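# Transfer the cap onto the other marker

## Task

Take the cap and press it firmly onto the other marker until it snaps in place; at the end both markers must still be upright in their block.

## Robot and tools

Robot: two six-joint arms, left_arm (on the +y side of the table) and right_arm, each with a two-finger gripper. Joint order for every row and every per-joint list in results: shoulder pan, shoulder lift, elbow, wrist 1, wrist 2, wrist 3. Stated ranges are -6.283 to 6.283 rad for every joint except the elbow, which is -3.142 to 3.142; real ends may differ by 0.010 rad.

Frames: the scene frame has its origin at table height, midway between the nominal bases, +z up, +x out over the table. Hand poses, hand velocities and wrist camera poses are given in that arm's own base frame. Calibrated bases: left_arm at (-0.087, +0.439, 0) m, right_arm at (+0.086, -0.596, 0) m, both almost unrotated. Fixed cameras use the scene frame. On the gripper, fingers point along +z and open along y; end_effector_position is the midpoint of the closed pads, with fingertips about 19 mm beyond it when closed and 6 mm when open. Reported hand positions can be off by a few cm.

The row: every motion command is one row of 18 numbers, each from -1 to 1, always giving both arms. Numbers 1-6 are left_arm joint offsets, 7-9 are left gripper position, force_limit, speed; numbers 10-18 repeat this for right_arm. Joint numbers are offsets, not angles: they count from the Joint targets shown at the start of the action (not from the previous row), scaled so 1.0 equals 1.481 rad for shoulder pan and lift, 2.222 rad for elbow and the three wrists. Sending 0 keeps an arm at its targets. The three gripper numbers are absolute settings: position +1 is fully open (85 mm), about -0.8 brings the pads together, -1 closes until blocked; force_limit runs from -1 (soft, about 30 N per pad in a slow close) to +1 (about 100 N); speed -1 is about 20 mm/s, 0 about 85, +1 about 150. Both start at +1. To leave a gripper alone, resend its previous three numbers; a 0 is a real command. New force or speed only applies after position changes by at least 0.01.

execute_actions(actions, cameras): actions is a list of actions; each action is a list of up to 15 rows, one row per 1/30 s control step, the last row held for any remaining of the 15 steps. An empty list just reports state. A call is rejected if an action is malformed or asks a joint more than 0.010 rad beyond its range. cameras picks images: omitted/null/["all"] for all, [] for none; names are cam_head_left, cam_head_right, cam_high, cam_low, cam_left_wrist, cam_right_wrist (each 896x504).

move(target, speed, blend, stop_force, zero, blocking, cameras): target is one 18-number row or a list of up to 15 rows; all joint offsets in every row count from the same current Joint targets. Joints move together along smooth paths, with no collision avoidance. speed is rad/s (0.01 to 3.14, default 0.5) for the joint travelling farthest; one value or one per target. blend (rad) rounds corners in a list. stop_force (4 to 120 N, shared by both arms) ends an arm's path when its wrist sensor feels that much push against its motion; use it with a low speed when approaching contact, omit it when lifting away from a contact. Keep gripper numbers identical across a list when using stop_force. zero (default true) re-zeroes the sensor before the move. blocking=false returns after about 0.5 s while the move runs on (not allowed with stop_force). The result ends with a move: line such as done, off_target, moving, held or fault, plus limits=held if steps were withheld.

wait(seconds 0-10, cameras) lets time pass. stop(cameras) brakes a running move. zoom_image(camera, region [x0, y0, x1, y1] in pixels, at most 504x504) enlarges part of the latest image. zero_wrist_force(arm) rezeroes one sensor. finished_scene(scene 1 or 2) ends the scene irreversibly; call it only when the cap is on and both markers stand in the block.

Result lines: Joint positions, velocities, targets (your next offsets count from Joint targets), torques, wrist force and torque in gripper axes (plus the peak since last shown), end effector pose. "within noise" means an arm is still. "joint sent to its limit" means a joint was clipped at its end. "joint command not followed" means the arm clearance check altered commands. Gripper object_status: 0 moving, 1 blocked while opening, 2 blocked while closing (a real grip), 3 reached the commanded opening. position_measured counts: 3 open, 78 = 60 mm, 130 = 40 mm, 180 = 20 mm, 230 pads together.

Motion limits: joint targets move at most 2.09 rad/s (shoulders) or 3.14 rad/s (others) and stay within a lead of the measured angle; big moves may not finish in one action, so command the remainder. Response lags 0.09 to 0.21 s and fast moves can overshoot.

Avoid: contact torques at joint limits (306, 306, 139, 50.2, 50.2, 50.2 N m) or about 150 N net force, which freeze an arm for 10 s; any collision or squeeze between the two arms; dropping or releasing moving parts; hard slams or strong pushes; gripping hard on something still resting on a surface; knocking markers over; anything leaving the table. Long holds or outstretched poses heat motors (MOTOR HOT at 70 °C, brakes at 85 °C). Objects may get brief random nudges. Thinking time lets the simulation run.

Each tool is called after ">>>" by a JSON object that holds its "method" and its "body".

## Session

>>> {"method": "execute_actions", "body": {"actions": []}}

>>> {"method": "zoom_image", "body": {"camera": "cam_low", "region": [230, 180, 460, 310]}}

>>> {"method": "zoom_image", "body": {"camera": "cam_high", "region": [350, 380, 530, 500]}}

Scene clock: 0.00 s.
left_arm: end_effector_position=(+1.3234, +0.1188, +0.2508) position_measured=3 object_status=3 end_effector_quat_wxyz=(-0.271, +0.794, +0.123, +0.531) | right_arm: end_effector_position=(+0.6231, +0.1729, +0.2951) position_measured=3 object_status=3 end_effector_quat_wxyz=(-0.074, -0.505, +0.715, -0.477)
Joint positions: left_arm=[-0.195 -0.517 0.99 -3.195 -0.794 -3.126] | right_arm=[4.059 -1.61 -2.039 -1.672 0.709 -0.024]
Joint velocities: within noise
Joint torques (N m): no reading
Wrist force (N): no reading
Wrist torque (N m): no reading
Wrist force, peak (N): no reading
Joint targets: left_arm=[-0.195 -0.517 0.990 -3.195 -0.794 -3.126] | right_arm=[4.059 -1.610 -2.039 -1.672 0.709 -0.024]
Tool commands: left_gripper/position=+1.0 left_gripper/force_limit=+1.0 left_gripper/speed=+1.0 right_gripper/position=+1.0 right_gripper/force_limit=+1.0 right_gripper/speed=+1.0
camera_calibration:
cam_left_wrist: T_world_to_cam=[[0.454204, -0.84414, -0.284827, -0.422587], [-0.646891, -0.0926687, -0.756931, 1.07776], [0.612561, 0.528053, -0.588157, -0.596662], [0, 0, 0, 1]] pos_world=[1.25463, 0.0582216, 0.344498]
cam_right_wrist: T_world_to_cam=[[-0.779909, -0.0224493, -0.62549, 0.688276], [0.289462, 0.873123, -0.392261, -0.198503], [0.554935, -0.486984, -0.674458, 0.0682526], [0, 0, 0, 1]] pos_world=[0.556376, 0.222007, 0.398678]

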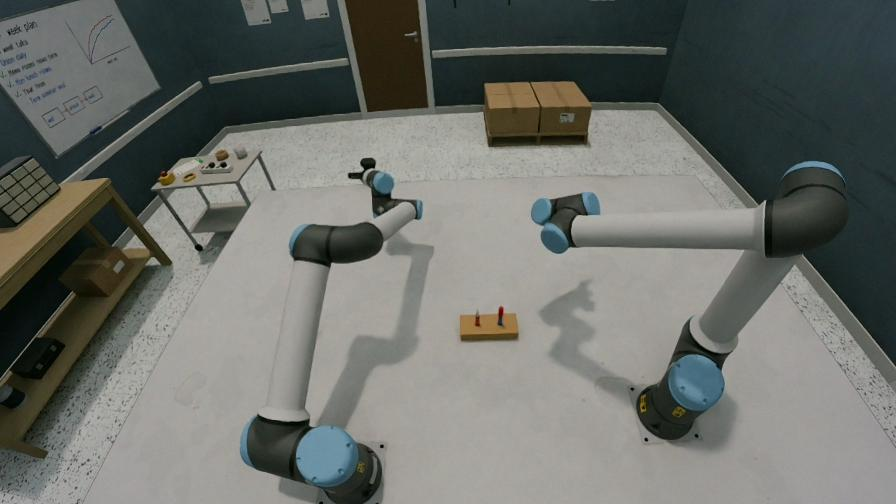

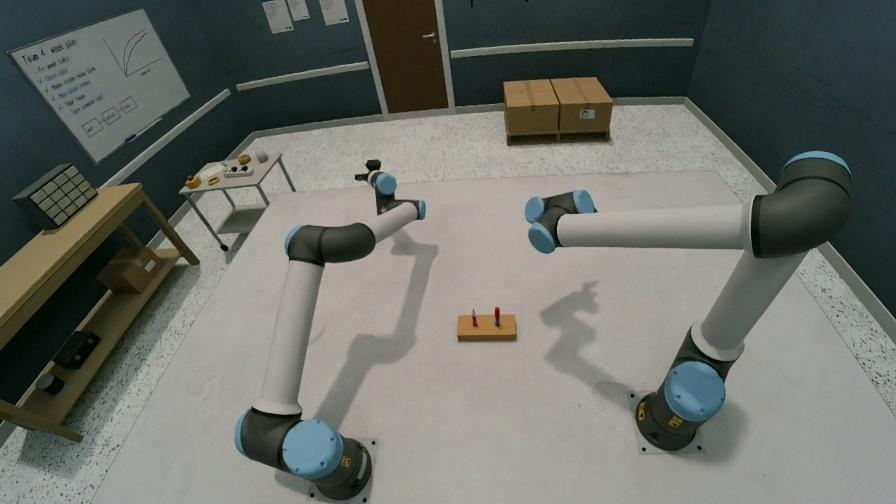

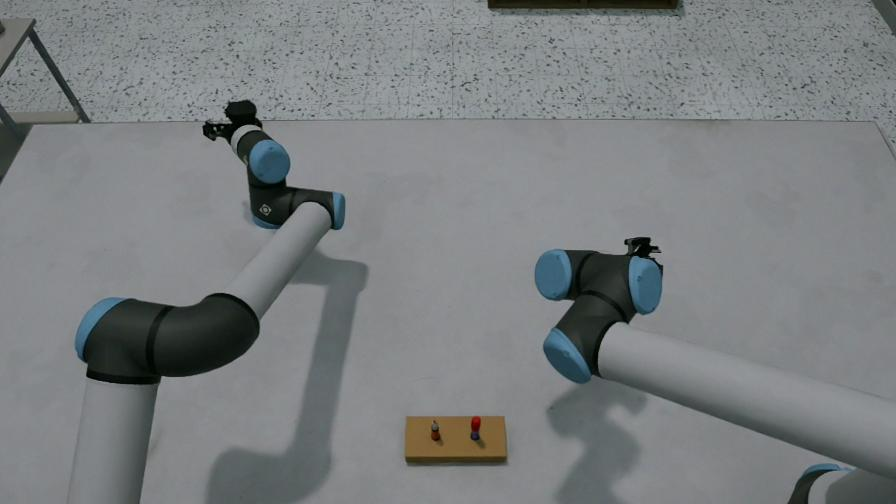

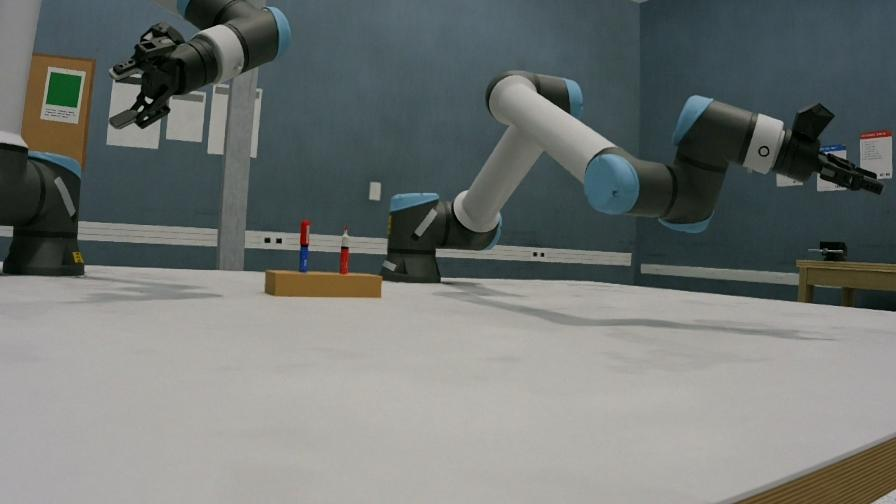

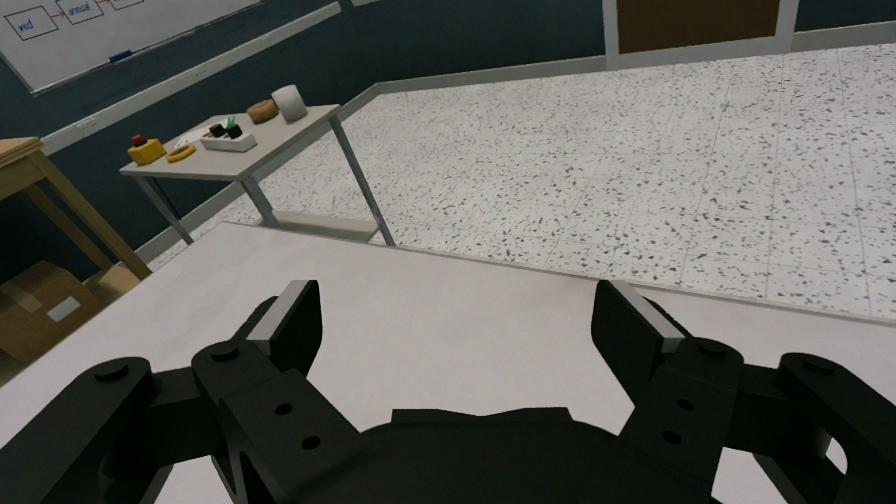

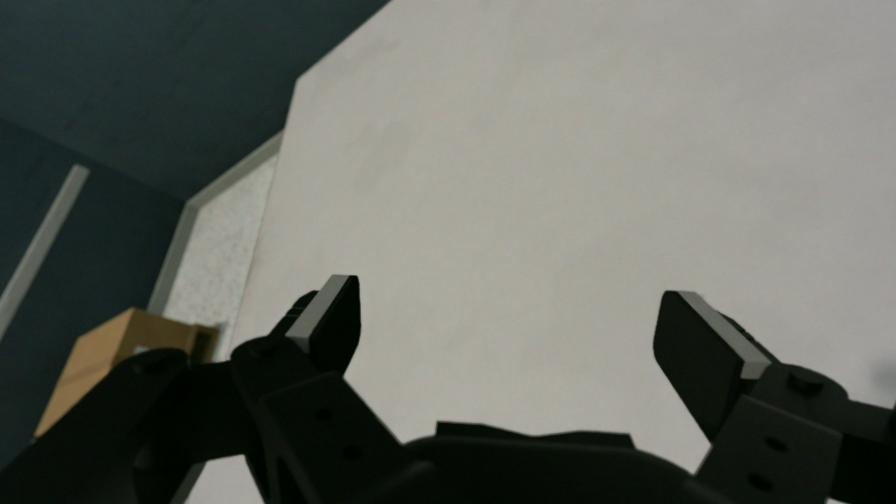

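Scaled by 2.191 from the camera's 896x504 image, which has a finer 1280x720 frame.

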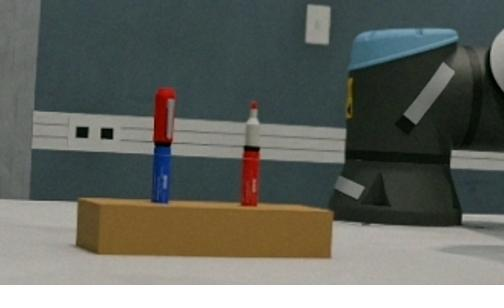

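Scaled by 2.800 from the camera's 896x504 image, which has a finer 1280x720 frame.

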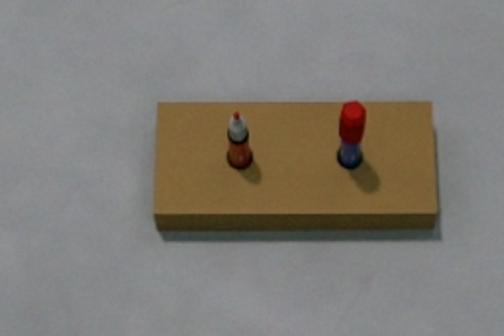

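>>> {"method": "move", "body": {"target": [-0.5554,-0.6390,0.3958,0.5482,-0.3496,0.99,1,0,0,0.1173,0.1319,-0.0868,-0.2766,-0.5130,0.0054,0.2,0,0], "speed": 1.2}}

>>> {"method": "zoom_image", "body": {"camera": "cam_left_wrist", "region": [250, 0, 650, 300]}}

Scene clock: 3.67 s.
left_arm: end_effector_position=(+0.5216, -0.5135, +0.2807) position_measured=3 object_status=3 end_effector_quat_wxyz=(+0.000, +0.046, +0.999, -0.001) | right_arm: end_effector_position=(+0.6405, +0.2952, +0.4375) position_measured=104 object_status=3 end_effector_quat_wxyz=(-0.089, +0.643, -0.123, +0.751)
Joint positions: left_arm=[-1.018 -1.464 1.869 -1.977 -1.571 -0.926] | right_arm=[4.233 -1.414 -2.232 -2.287 -0.431 -0.012]
Joint velocities: within noise
Joint torques (N m): left_arm=[-15.76 -69.53 -33.25 -3 -1.9 2.11] | right_arm=[16.04 34.79 36.64 -1.77 -3.76 2.16]
Wrist force (N): left_arm=[1.3 -0.6 0.1] | right_arm=[-0.3 -1.2 -0.7]
Wrist torque (N m): left_arm=[-0.07 -0.49 0.12] | right_arm=[-0.02 -0.16 -0.12]
Wrist force, peak (N): left_arm=[4.9 0.4 0.3] | right_arm=[-0.7 -2.0 -1.5]
Joint targets: left_arm=[-1.018 -1.464 1.869 -1.977 -1.571 -0.926] | right_arm=[4.233 -1.414 -2.232 -2.287 -0.431 -0.012]
move: done
camera_calibration:
cam_left_wrist: T_world_to_cam=[[0.0878803, 0.995414, 0.0377984, 0.461464], [0.937527, -0.0954737, 0.334555, -0.61111], [0.336629, 0.00603623, -0.941618, 0.221082], [0, 0, 0, 1]] pos_world=[0.457956, -0.519027, 0.395182]
cam_right_wrist: T_world_to_cam=[[0.0280808, -0.962202, -0.270885, 0.398482], [-0.19105, 0.260831, -0.946291, 0.476545], [0.981179, 0.0783254, -0.176504, -0.443511], [0, 0, 0, 1]] pos_world=[0.515018, 0.29386, 0.480612]

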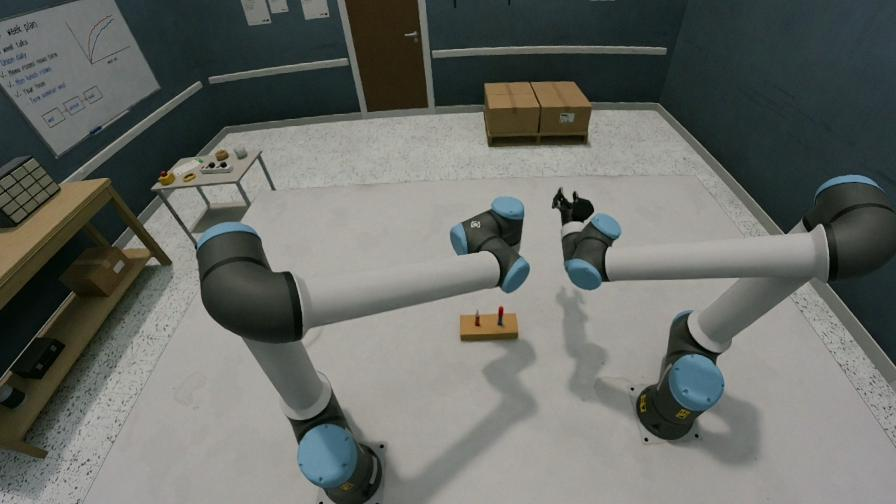

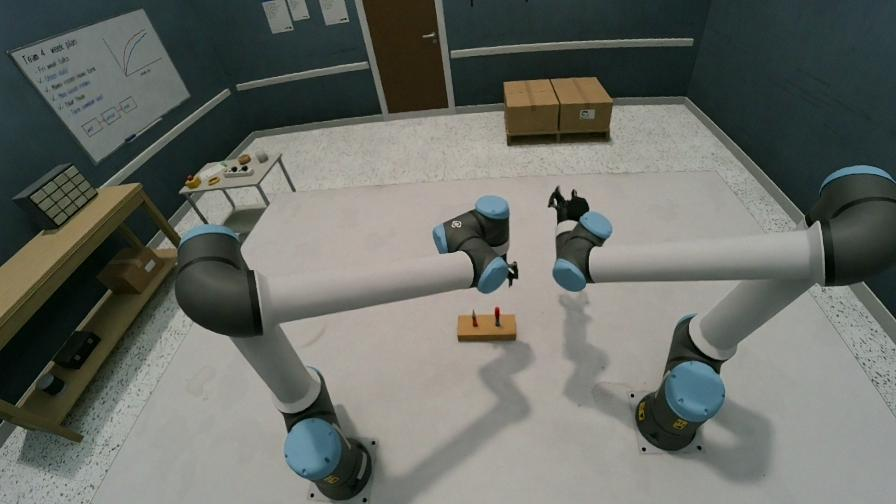

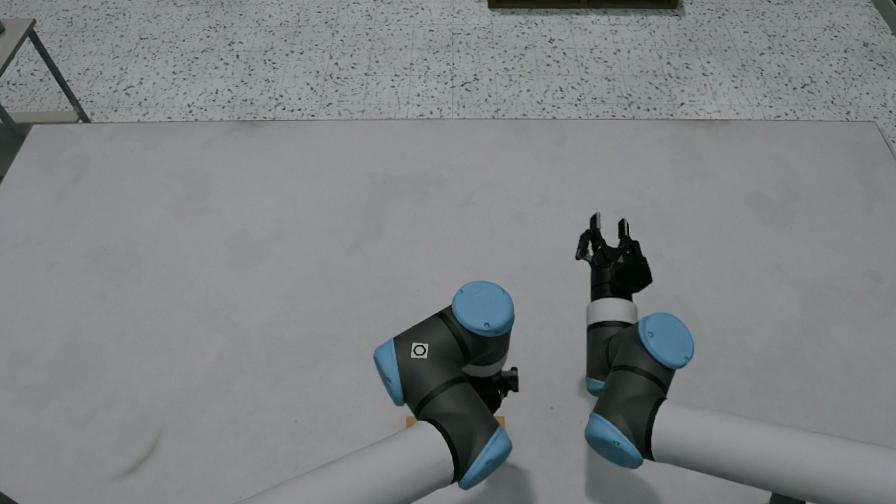

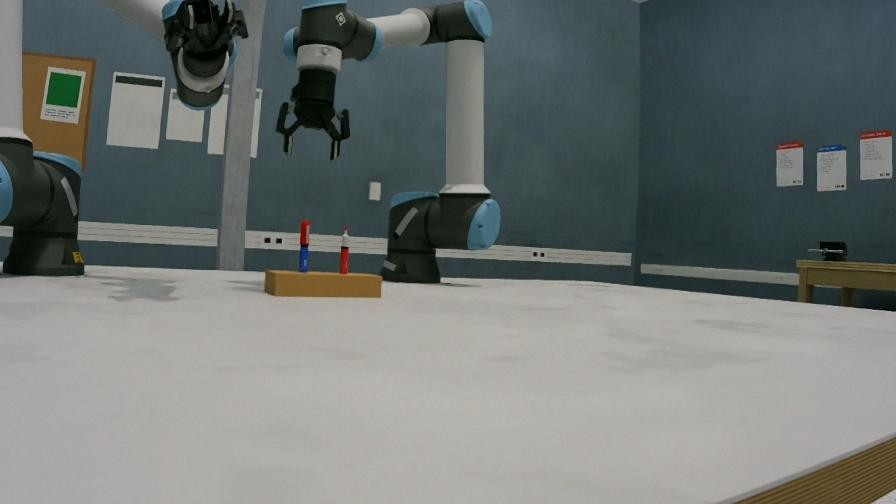

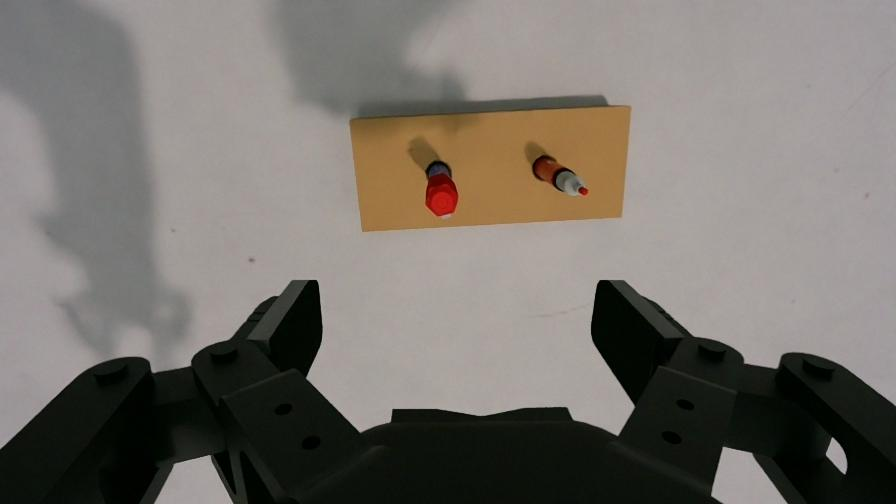

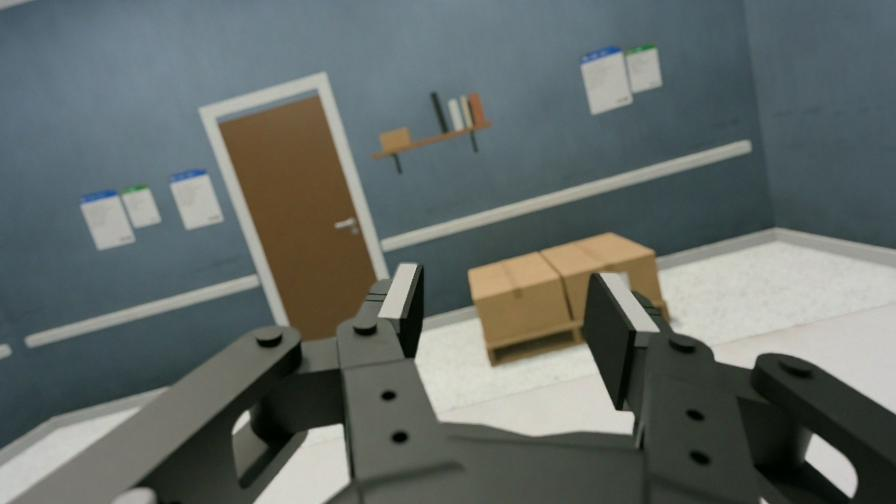

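Scaled by 1.260 from the camera's 896x504 image, which has a finer 1280x720 frame.

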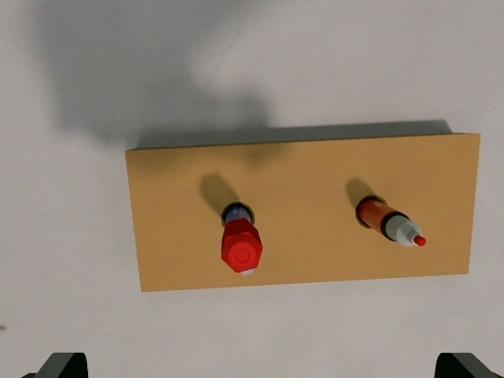

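>>> {"method": "zoom_image", "body": {"camera": "cam_left_wrist", "region": [400, 140, 490, 230]}}

>>> {"method": "zoom_image", "body": {"camera": "cam_low", "region": [280, 210, 370, 290]}}

Scaled by 5.600 from the camera's 896x504 image, which has a finer 1280x720 frame.

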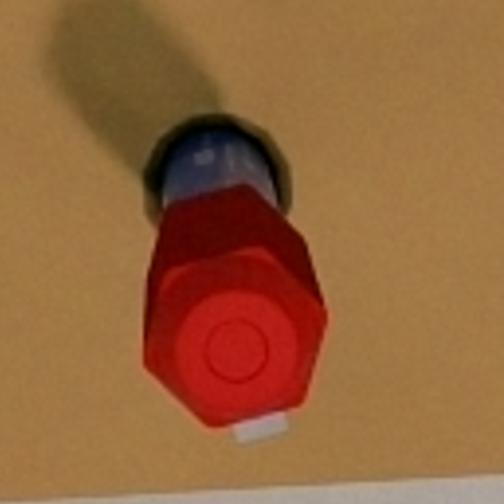

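Scaled by 5.600 from the camera's 896x504 image, which has a finer 1280x720 frame.

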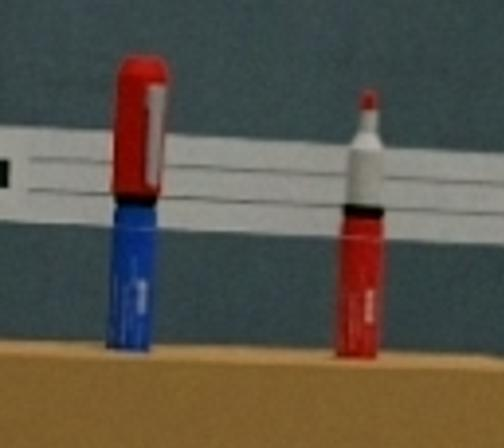

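>>> {"method": "move", "body": {"target": [-0.0063,0.0455,0.0451,-0.0753,0,1,0.05,0,0,0.1237,0.2608,-0.1457,-0.2329,-0.5130,0.0054,0.2,0,0], "speed": 1.2, "cameras": ["cam_left_wrist","cam_low","cam_high"]}}

>>> {"method": "move", "body": {"target": [0,0,0,0,0,0.0853,0.05,0,0,0,0,0,0,0,0,0.2,0,0], "speed": 0.5, "cameras": ["cam_left_wrist","cam_low","cam_right_wrist"]}}

>>> {"method": "zoom_image", "body": {"camera": "cam_left_wrist", "region": [330, 150, 582, 380]}}

Scene clock: 8.50 s.
left_arm: end_effector_position=(+0.5145, -0.5147, +0.1904) position_measured=123 object_status=3 end_effector_quat_wxyz=(+0.000, +0.917, +0.398, +0.000) | right_arm: end_effector_position=(+0.3037, +0.3986, +0.3117) position_measured=104 object_status=3 end_effector_quat_wxyz=(-0.398, +0.597, +0.442, +0.538)
Joint positions: left_arm=[-1.027 -1.396 1.969 -2.145 -1.571 1.296] | right_arm=[4.416 -1.028 -2.556 -2.804 -1.571 0]
Joint velocities: within noise
Joint torques (N m): left_arm=[-14.14 -37.59 -31.03 -6.79 -1.52 1.74] | right_arm=[18.52 6.93 36.51 -1.68 -3.55 2.29]
Wrist force (N): left_arm=[1.5 -0.2 0.0] | right_arm=[0.0 -1.4 -0.2]
Wrist torque (N m): left_arm=[0.01 -0.54 0.14] | right_arm=[-0.11 -0.14 -0.09]
Wrist force, peak (N): left_arm=[1.9 -0.4 0.3] | right_arm=[-1.1 -2.4 -1.0]
Joint targets: left_arm=[-1.027 -1.396 1.969 -2.145 -1.571 1.296] | right_arm=[4.416 -1.028 -2.556 -2.804 -1.571 0.000]
move: done
camera_calibration:
cam_left_wrist: T_world_to_cam=[[0.732003, -0.680142, 0.0397202, -0.727436], [-0.651155, -0.681273, 0.334462, -0.0585772], [-0.200422, -0.270691, -0.941572, 0.272302], [0, 0, 0, 1]] pos_world=[0.548918, -0.460958, 0.304878]
Images, in order (width x height): cam_high 896x504, cam_low 896x504, cam_left_wrist 896x504.

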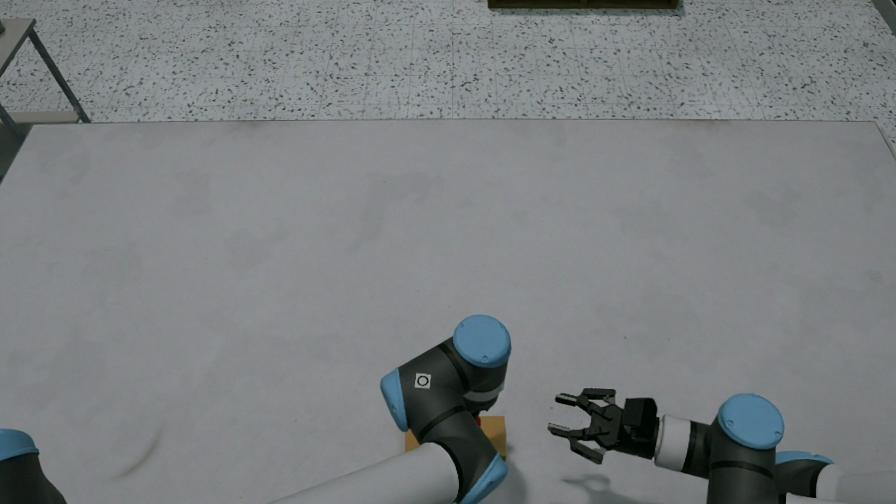

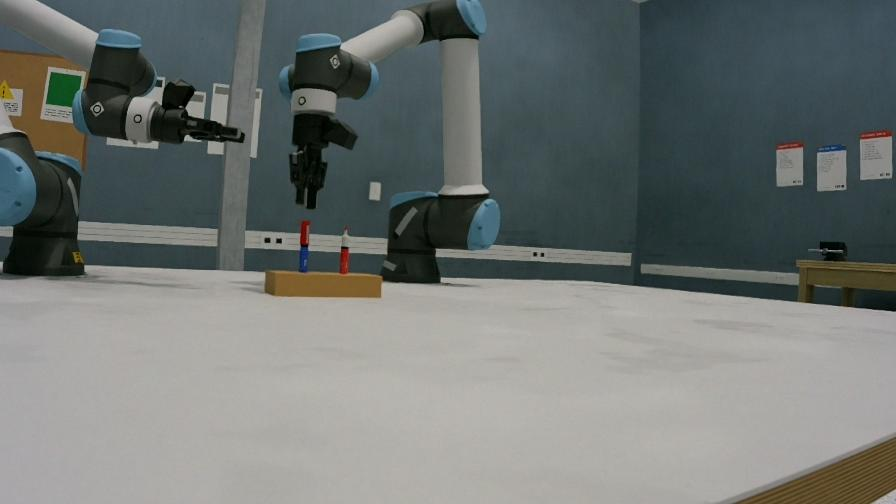

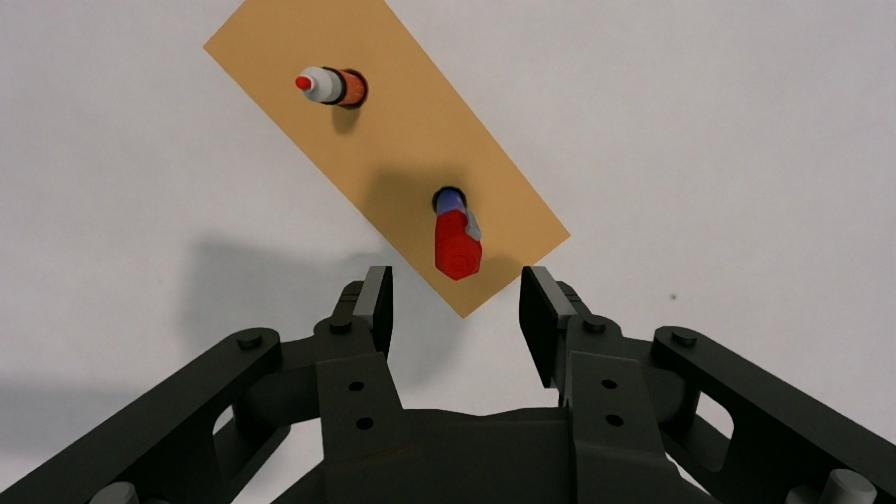

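Scene clock: 9.53 s.
left_arm: end_effector_position=(+0.5145, -0.5147, +0.1904) position_measured=123 object_status=3 end_effector_quat_wxyz=(+0.000, +0.951, +0.310, +0.000) | right_arm: end_effector_position=(+0.3036, +0.3986, +0.3117) position_measured=104 object_status=3 end_effector_quat_wxyz=(-0.398, +0.597, +0.442, +0.538)
Joint positions: left_arm=[-1.027 -1.396 1.969 -2.145 -1.571 1.485] | right_arm=[4.416 -1.028 -2.556 -2.804 -1.571 0]
Joint velocities: within noise
Joint torques (N m): left_arm=[-12.52 -39.22 -33.24 -6.19 -1.75 2] | right_arm=[15.79 5.21 38.7 -1.29 -2.59 2.16]
Wrist force (N): left_arm=[1.4 0.2 -0.5] | right_arm=[0.1 -1.2 -0.4]
Wrist torque (N m): left_arm=[0.07 -0.52 0.12] | right_arm=[-0.08 -0.15 -0.09]
Wrist force, peak (N): left_arm=[1.8 0.0 -0.2] | right_arm=[-0.4 -2.0 -0.3]
Joint targets: left_arm=[-1.027 -1.396 1.969 -2.145 -1.571 1.485] | right_arm=[4.416 -1.028 -2.556 -2.804 -1.571 0.000]
move: done
camera_calibration:
cam_left_wrist: T_world_to_cam=[[0.590757, -0.805869, 0.0397665, -0.719493], [-0.767899, -0.546426, 0.334291, 0.071018], [-0.247665, -0.228021, -0.941631, 0.318603], [0, 0, 0, 1]] pos_world=[0.558487, -0.468363, 0.304878]
cam_right_wrist: T_world_to_cam=[[0.971967, -0.234606, 0.0154889, -0.192537], [-0.0899251, -0.431809, -0.897471, 0.49631], [0.217241, 0.87092, -0.440801, -0.144843], [0, 0, 0, 1]] pos_world=[0.263236, 0.295287, 0.384559]
Images, in order (width x height): cam_low 896x504, cam_left_wrist 896x504, cam_right_wrist 896x504.

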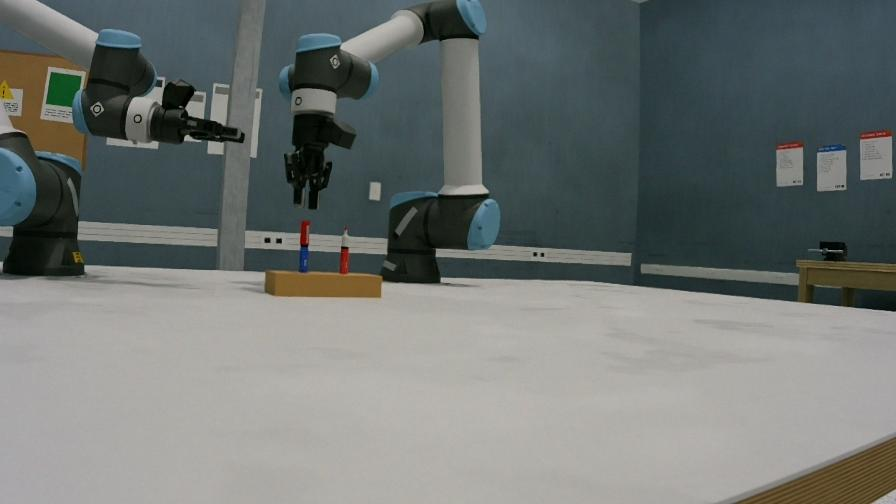

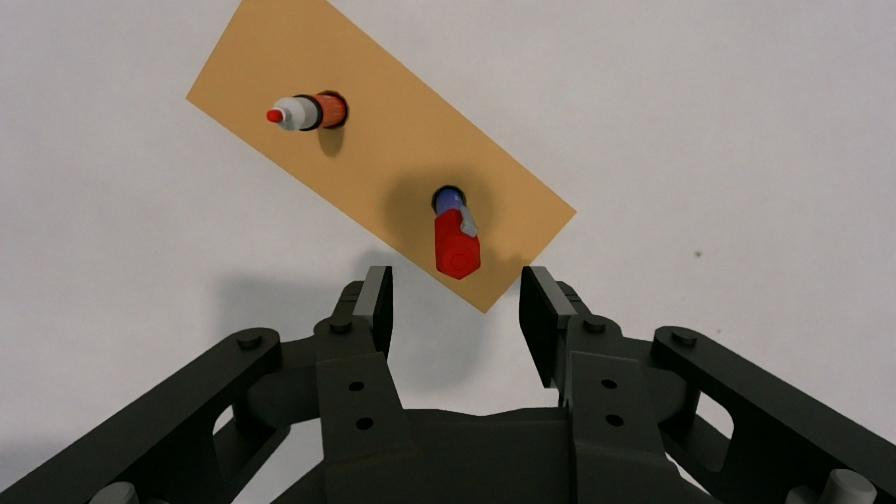

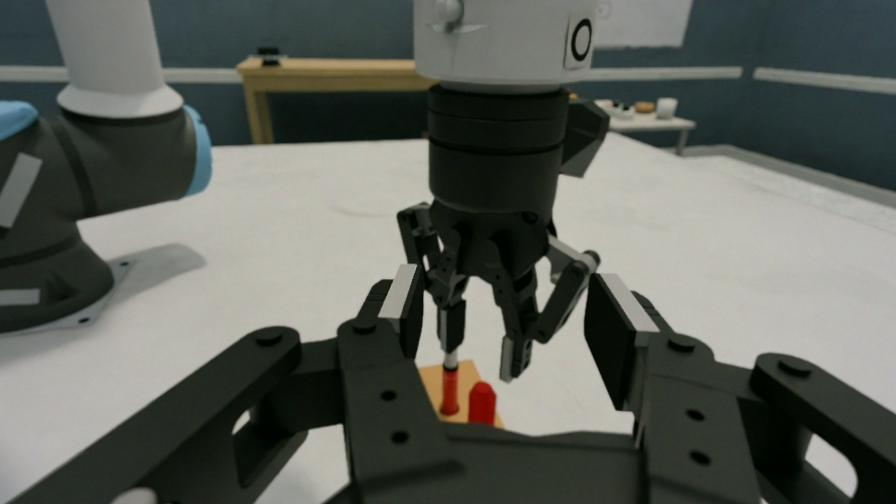

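Scaled by 2.000 from the camera's 896x504 image, which has a finer 1280x720 frame.

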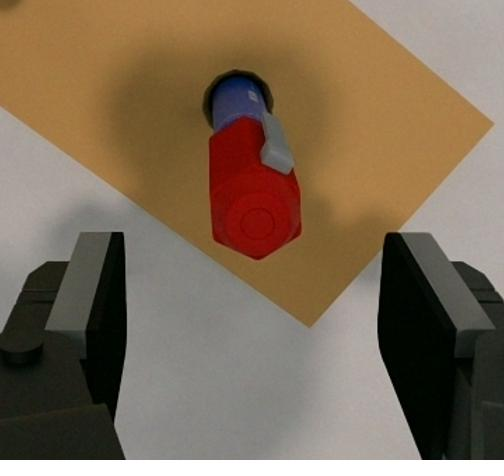

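>>> {"method": "move", "body": {"target": [0.00422,0.0474,0.02025,-0.0513,0,0.00315,0.05,0,0,-0.0049,-0.4883,-0.0519,0.3774,0,0,0.2,0,0], "speed": 0.4, "cameras": ["cam_left_wrist","cam_low","cam_right_wrist"]}}

>>> {"method": "zoom_image", "body": {"camera": "cam_left_wrist", "region": [330, 150, 582, 380]}}

>>> {"method": "zoom_image", "body": {"camera": "cam_low", "region": [200, 150, 400, 310]}}

Scene clock: 13.30 s.
left_arm: end_effector_position=(+0.5192, -0.5140, +0.1282) position_measured=123 object_status=3 end_effector_quat_wxyz=(+0.000, +0.951, +0.309, +0.000) | right_arm: end_effector_position=(+0.3284, +0.4663, +0.0868) position_measured=104 object_status=3 end_effector_quat_wxyz=(-0.396, +0.599, +0.440, +0.539) end_effector_velocity=(+0.000, +0.000, +0.000) end_effector_angular_velocity=(+0.002, +0.000, +0.001)
Joint positions: left_arm=[-1.021 -1.326 2.014 -2.259 -1.571 1.492] | right_arm=[4.409 -1.751 -2.671 -1.966 -1.571 0]
Joint velocities: left_arm=[within noise] | right_arm=[-0.001 -0.002 0 0.005 -0.002 0]
Joint torques (N m): left_arm=[19.45 -41.77 -26.55 -6.7 -1.19 2.04] | right_arm=[-7.17 21.74 9.12 6.83 -2.17 2.27]
Wrist force (N): left_arm=[1.1 -0.5 -0.7] | right_arm=[0.0 -1.5 -0.4]
Wrist torque (N m): left_arm=[-0.02 -0.48 0.12] | right_arm=[-0.14 -0.14 -0.08]
Wrist force, peak (N): left_arm=[1.8 -0.3 0.0] | right_arm=[1.2 -1.6 -1.3]
Joint targets: left_arm=[-1.021 -1.326 2.014 -2.259 -1.571 1.492] | right_arm=[4.409 -1.751 -2.671 -1.966 -1.571 0.000]
move: done
camera_calibration:
cam_left_wrist: T_world_to_cam=[[0.589969, -0.806503, 0.0385916, -0.719019], [-0.768247, -0.545993, 0.334198, 0.0961926], [-0.248461, -0.226814, -0.941713, 0.262373], [0, 0, 0, 1]] pos_world=[0.563288, -0.46786, 0.242681]
cam_right_wrist: T_world_to_cam=[[0.970216, -0.241747, 0.0154604, -0.193379], [-0.0931416, -0.431204, -0.897434, 0.326733], [0.223619, 0.869265, -0.440878, -0.309726], [0, 0, 0, 1]] pos_world=[0.287313, 0.363374, 0.159659]
Images, in order (width x height): cam_low 896x504, cam_left_wrist 896x504, cam_right_wrist 896x504.

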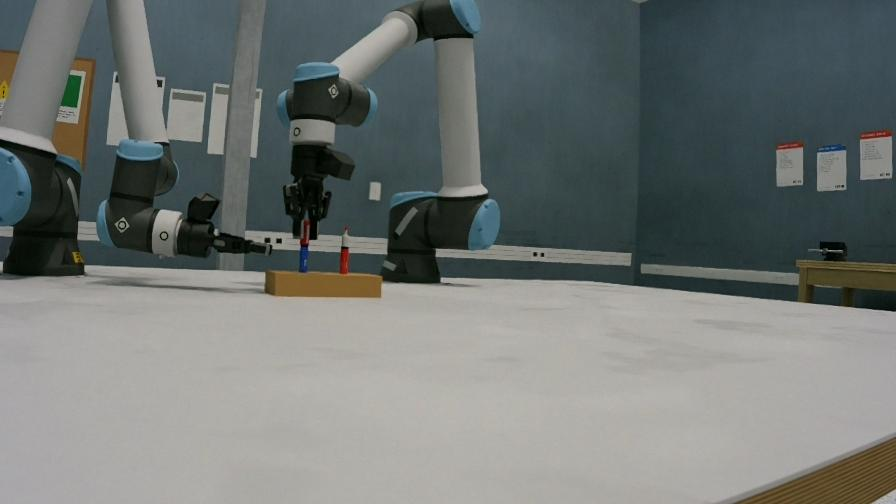

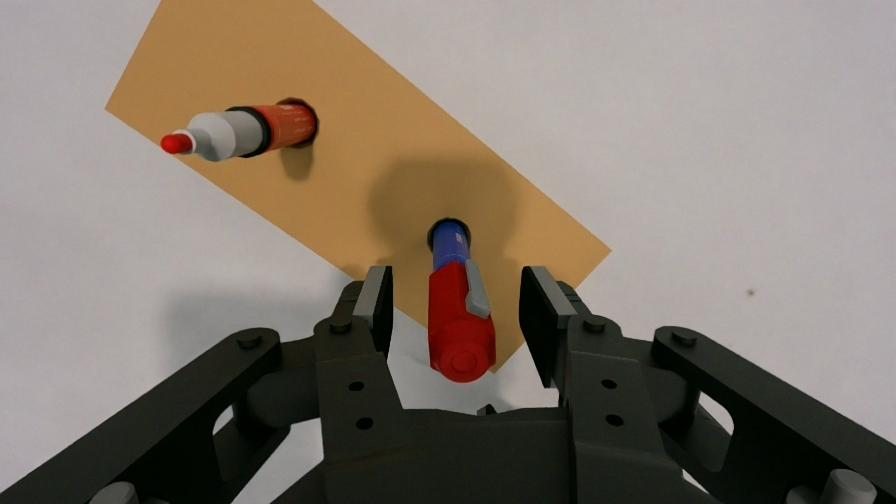

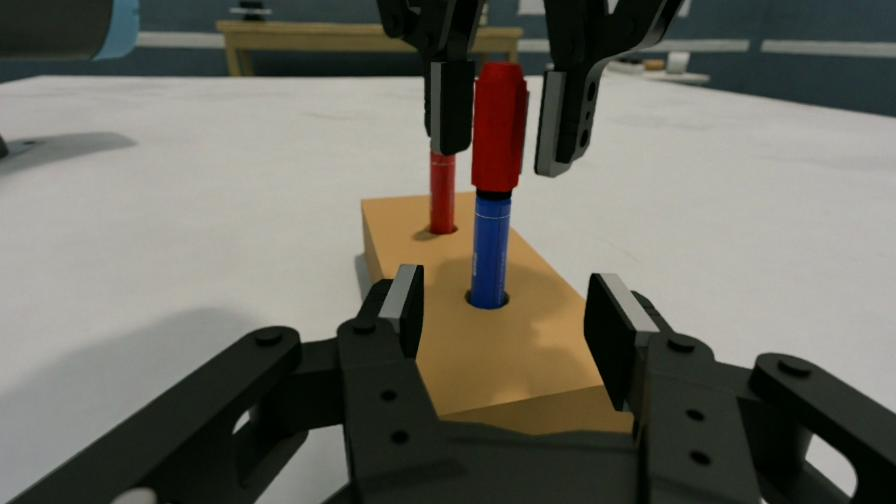

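Scaled by 2.000 from the camera's 896x504 image, which has a finer 1280x720 frame.

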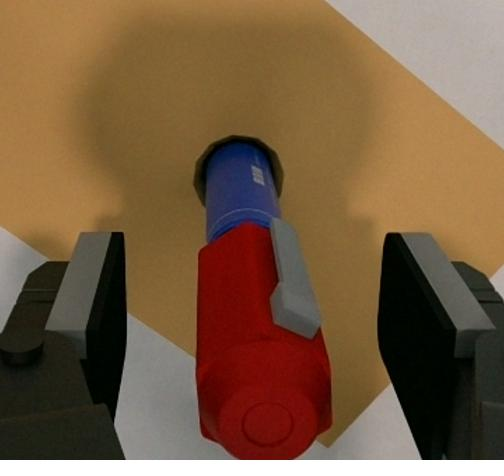

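Scaled by 2.520 from the camera's 896x504 image, which has a finer 1280x720 frame.

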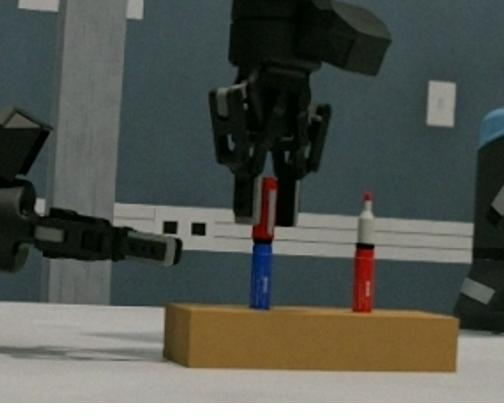

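>>> {"method": "move", "body": {"target": [0,0,0,0,0,0,-1,-0.4,-1,0.001,-0.0729,0.0653,-0.0167,0,0,0.2,0,0], "speed": 0.08, "stop_force": 8, "cameras": ["cam_left_wrist","cam_low","cam_right_wrist"]}}

>>> {"method": "zoom_image", "body": {"camera": "cam_low", "region": [200, 150, 400, 310]}}

Scene clock: 16.63 s.
left_arm: end_effector_position=(+0.5192, -0.5140, +0.1282) position_measured=185 object_status=2 end_effector_quat_wxyz=(+0.000, +0.951, +0.309, +0.000) | right_arm: end_effector_position=(+0.3529, +0.5475, +0.0777) position_measured=104 object_status=3 end_effector_quat_wxyz=(-0.396, +0.599, +0.441, +0.539)
Joint positions: left_arm=[-1.021 -1.326 2.014 -2.259 -1.571 1.492] | right_arm=[4.41 -1.859 -2.526 -2.003 -1.571 0]
Joint velocities: within noise
Joint torques (N m): left_arm=[14.61 -40.78 -35.37 -5.41 -1.02 2.11] | right_arm=[16.22 29.28 23.58 -1.3 -1.57 2.1]
Wrist force (N): left_arm=[1.1 -0.4 -2.8] | right_arm=[0.1 -1.3 -0.3]
Wrist torque (N m): left_arm=[0.00 -0.47 0.11] | right_arm=[-0.12 -0.17 -0.09]
Wrist force, peak (N): left_arm=[1.5 -0.6 -3.4] | right_arm=[-0.5 -2.0 -0.2]
Joint targets: left_arm=[-1.021 -1.326 2.014 -2.259 -1.571 1.492] | right_arm=[4.410 -1.859 -2.526 -2.003 -1.571 0.000]
move: done
camera_calibration:
cam_left_wrist: T_world_to_cam=[[0.589969, -0.806503, 0.0385916, -0.719019], [-0.768247, -0.545993, 0.334198, 0.0961926], [-0.248461, -0.226814, -0.941713, 0.262373], [0, 0, 0, 1]] pos_world=[0.563288, -0.46786, 0.242681]
cam_right_wrist: T_world_to_cam=[[0.970579, -0.240284, 0.0155076, -0.198275], [-0.0924534, -0.431366, -0.897427, 0.355686], [0.222327, 0.86959, -0.440889, -0.38948], [0, 0, 0, 1]] pos_world=[0.311918, 0.444477, 0.150559]
Images, in order (width x height): cam_low 896x504, cam_left_wrist 896x504, cam_right_wrist 896x504.

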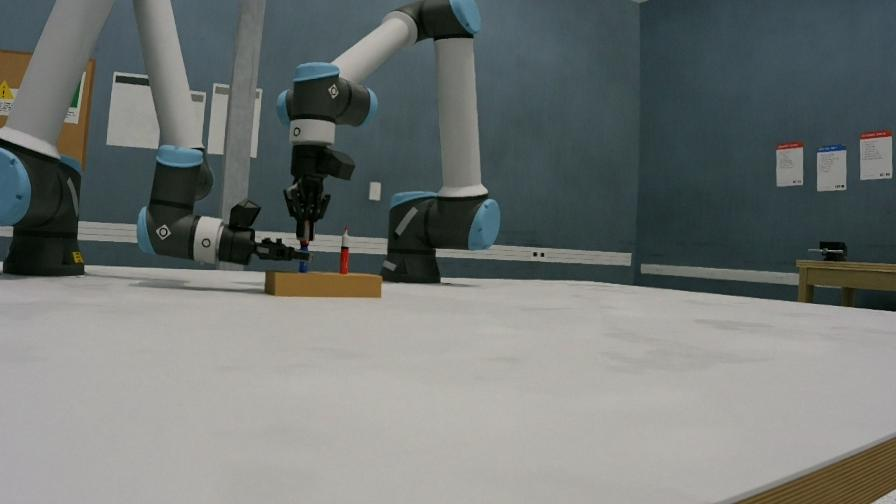

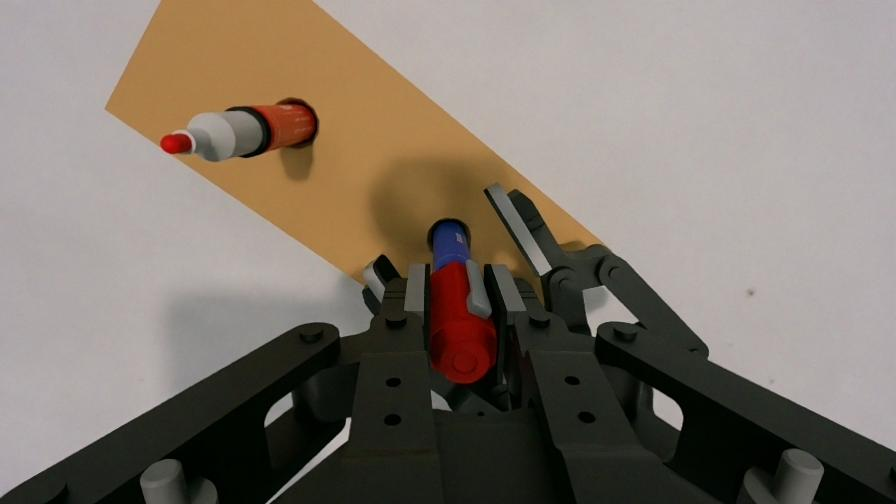

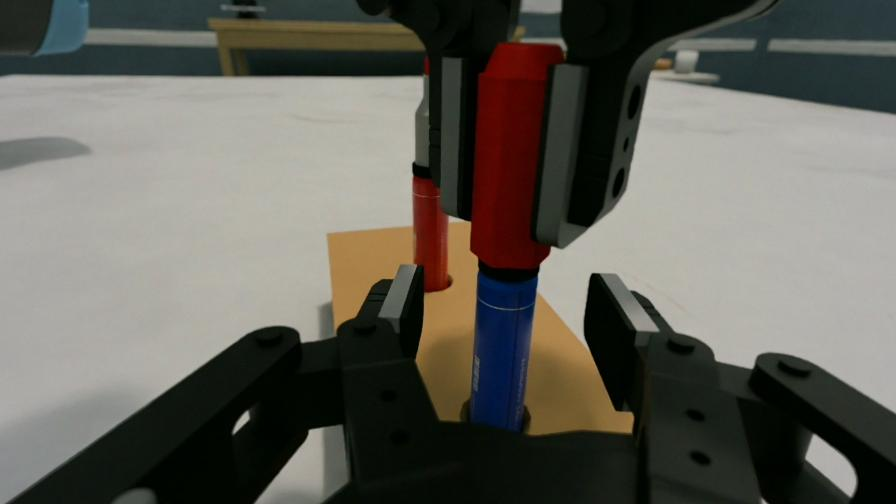

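Scaled by 2.520 from the camera's 896x504 image, which has a finer 1280x720 frame.

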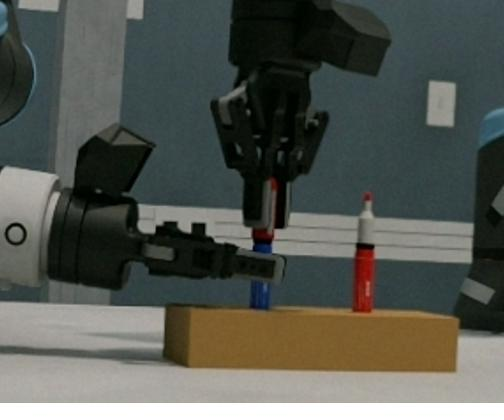

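>>> {"method": "move", "body": {"target": [0,0,0,0,0,0,-1,-0.4,-1,0,0,0,0,0,0,-1,-0.4,-1], "cameras": []}}

>>> {"method": "move", "body": {"target": [0,-0.01871,-0.00863,0.0211,0,0,-1,-0.4,-1,0,0,0,0,0,0,-1,-0.4,-1], "cameras": ["cam_low","cam_right_wrist"], "speed": 0.03, "stop_force": 70}}

Scene clock: 18.83 s.
left_arm: end_effector_position=(+0.5192, -0.5140, +0.1282) position_measured=185 object_status=2 end_effector_quat_wxyz=(+0.000, +0.951, +0.309, +0.000) | right_arm: end_effector_position=(+0.3528, +0.5475, +0.0777) position_measured=192 object_status=0 end_effector_quat_wxyz=(-0.396, +0.599, +0.441, +0.539)
Joint positions: left_arm=[-1.021 -1.326 2.014 -2.259 -1.571 1.492] | right_arm=[4.41 -1.859 -2.526 -2.003 -1.571 0]
Joint velocities: within noise
Joint torques (N m): left_arm=[13.63 -43.08 -40.56 -4.34 -0.82 1.76] | right_arm=[9.53 30.93 20.06 -0.13 1.68 1.98]
Wrist force (N): left_arm=[7.3 6.2 -1.9] | right_arm=[-0.5 -11.3 -1.8]
Wrist torque (N m): left_arm=[-0.17 -0.43 0.10] | right_arm=[-0.20 -0.08 -0.21]
Wrist force, peak (N): left_arm=[7.1 6.8 -1.9] | right_arm=[-0.4 -11.5 -2.6]
Joint targets: left_arm=[-1.021 -1.326 2.014 -2.259 -1.571 1.492] | right_arm=[4.410 -1.859 -2.526 -2.003 -1.571 0.000]
move: done
No camera images: "cameras" was empty.

Scene clock: 21.37 s.
left_arm: end_effector_position=(+0.5192, -0.5140, +0.1532) position_measured=185 object_status=2 end_effector_quat_wxyz=(+0.000, +0.951, +0.309, +0.000) | right_arm: end_effector_position=(+0.3529, +0.5475, +0.0777) position_measured=192 object_status=2 end_effector_quat_wxyz=(-0.396, +0.599, +0.441, +0.539)
Joint positions: left_arm=[-1.021 -1.354 1.995 -2.212 -1.571 1.492] | right_arm=[4.41 -1.859 -2.526 -2.003 -1.571 0]
Joint velocities: within noise
Joint torques (N m): left_arm=[13.13 -74.64 -53.83 -3.29 -0.52 1.82] | right_arm=[-8.94 33.92 11.04 1.34 0.68 1.91]
Wrist force (N): left_arm=[0.9 0.4 -0.1] | right_arm=[-0.5 -1.0 -0.5]
Wrist torque (N m): left_arm=[0.10 -0.43 0.12] | right_arm=[-0.07 -0.09 -0.08]
Wrist force, peak (N): left_arm=[7.2 9.1 11.3] | right_arm=[11.1 -14.0 -1.2]
Joint targets: left_arm=[-1.021 -1.354 1.995 -2.212 -1.571 1.492] | right_arm=[4.410 -1.859 -2.526 -2.003 -1.571 0.000]
move: done
camera_calibration:
cam_right_wrist: T_world_to_cam=[[0.970579, -0.240284, 0.0155076, -0.198275], [-0.0924534, -0.431366, -0.897427, 0.355686], [0.222327, 0.86959, -0.440889, -0.38948], [0, 0, 0, 1]] pos_world=[0.311918, 0.444477, 0.150559]
Images, in order (width x height): cam_low 896x504, cam_right_wrist 896x504.

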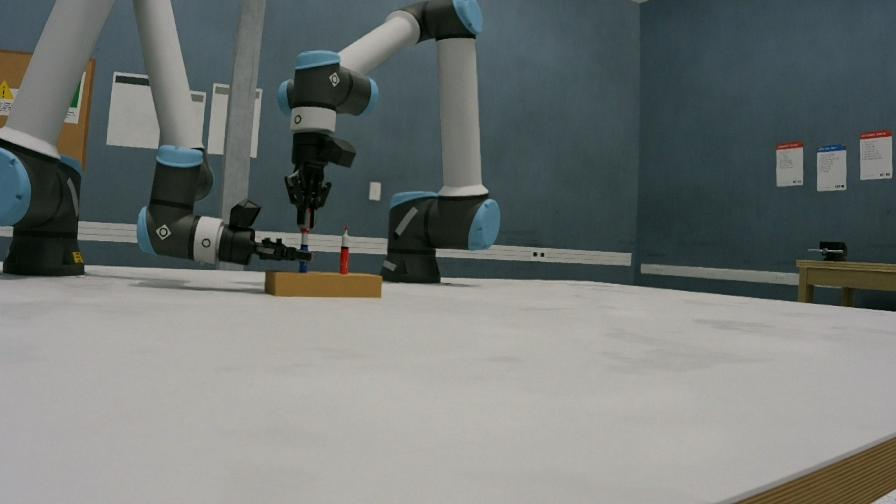

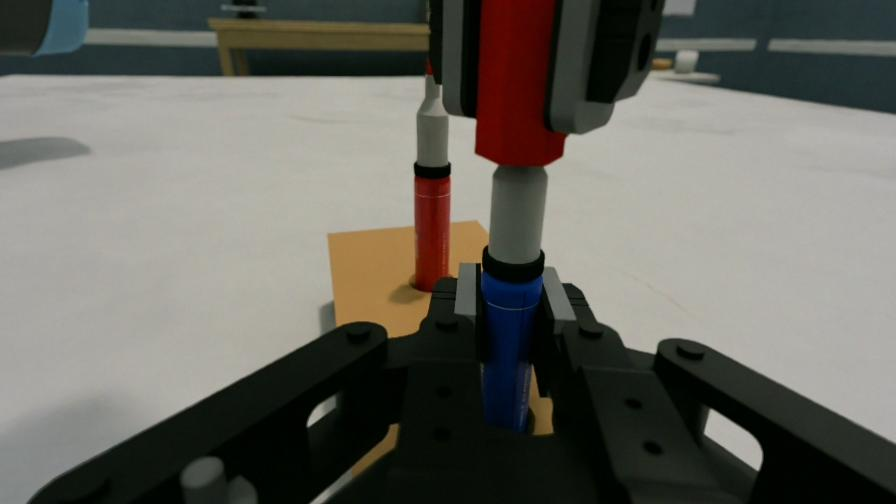

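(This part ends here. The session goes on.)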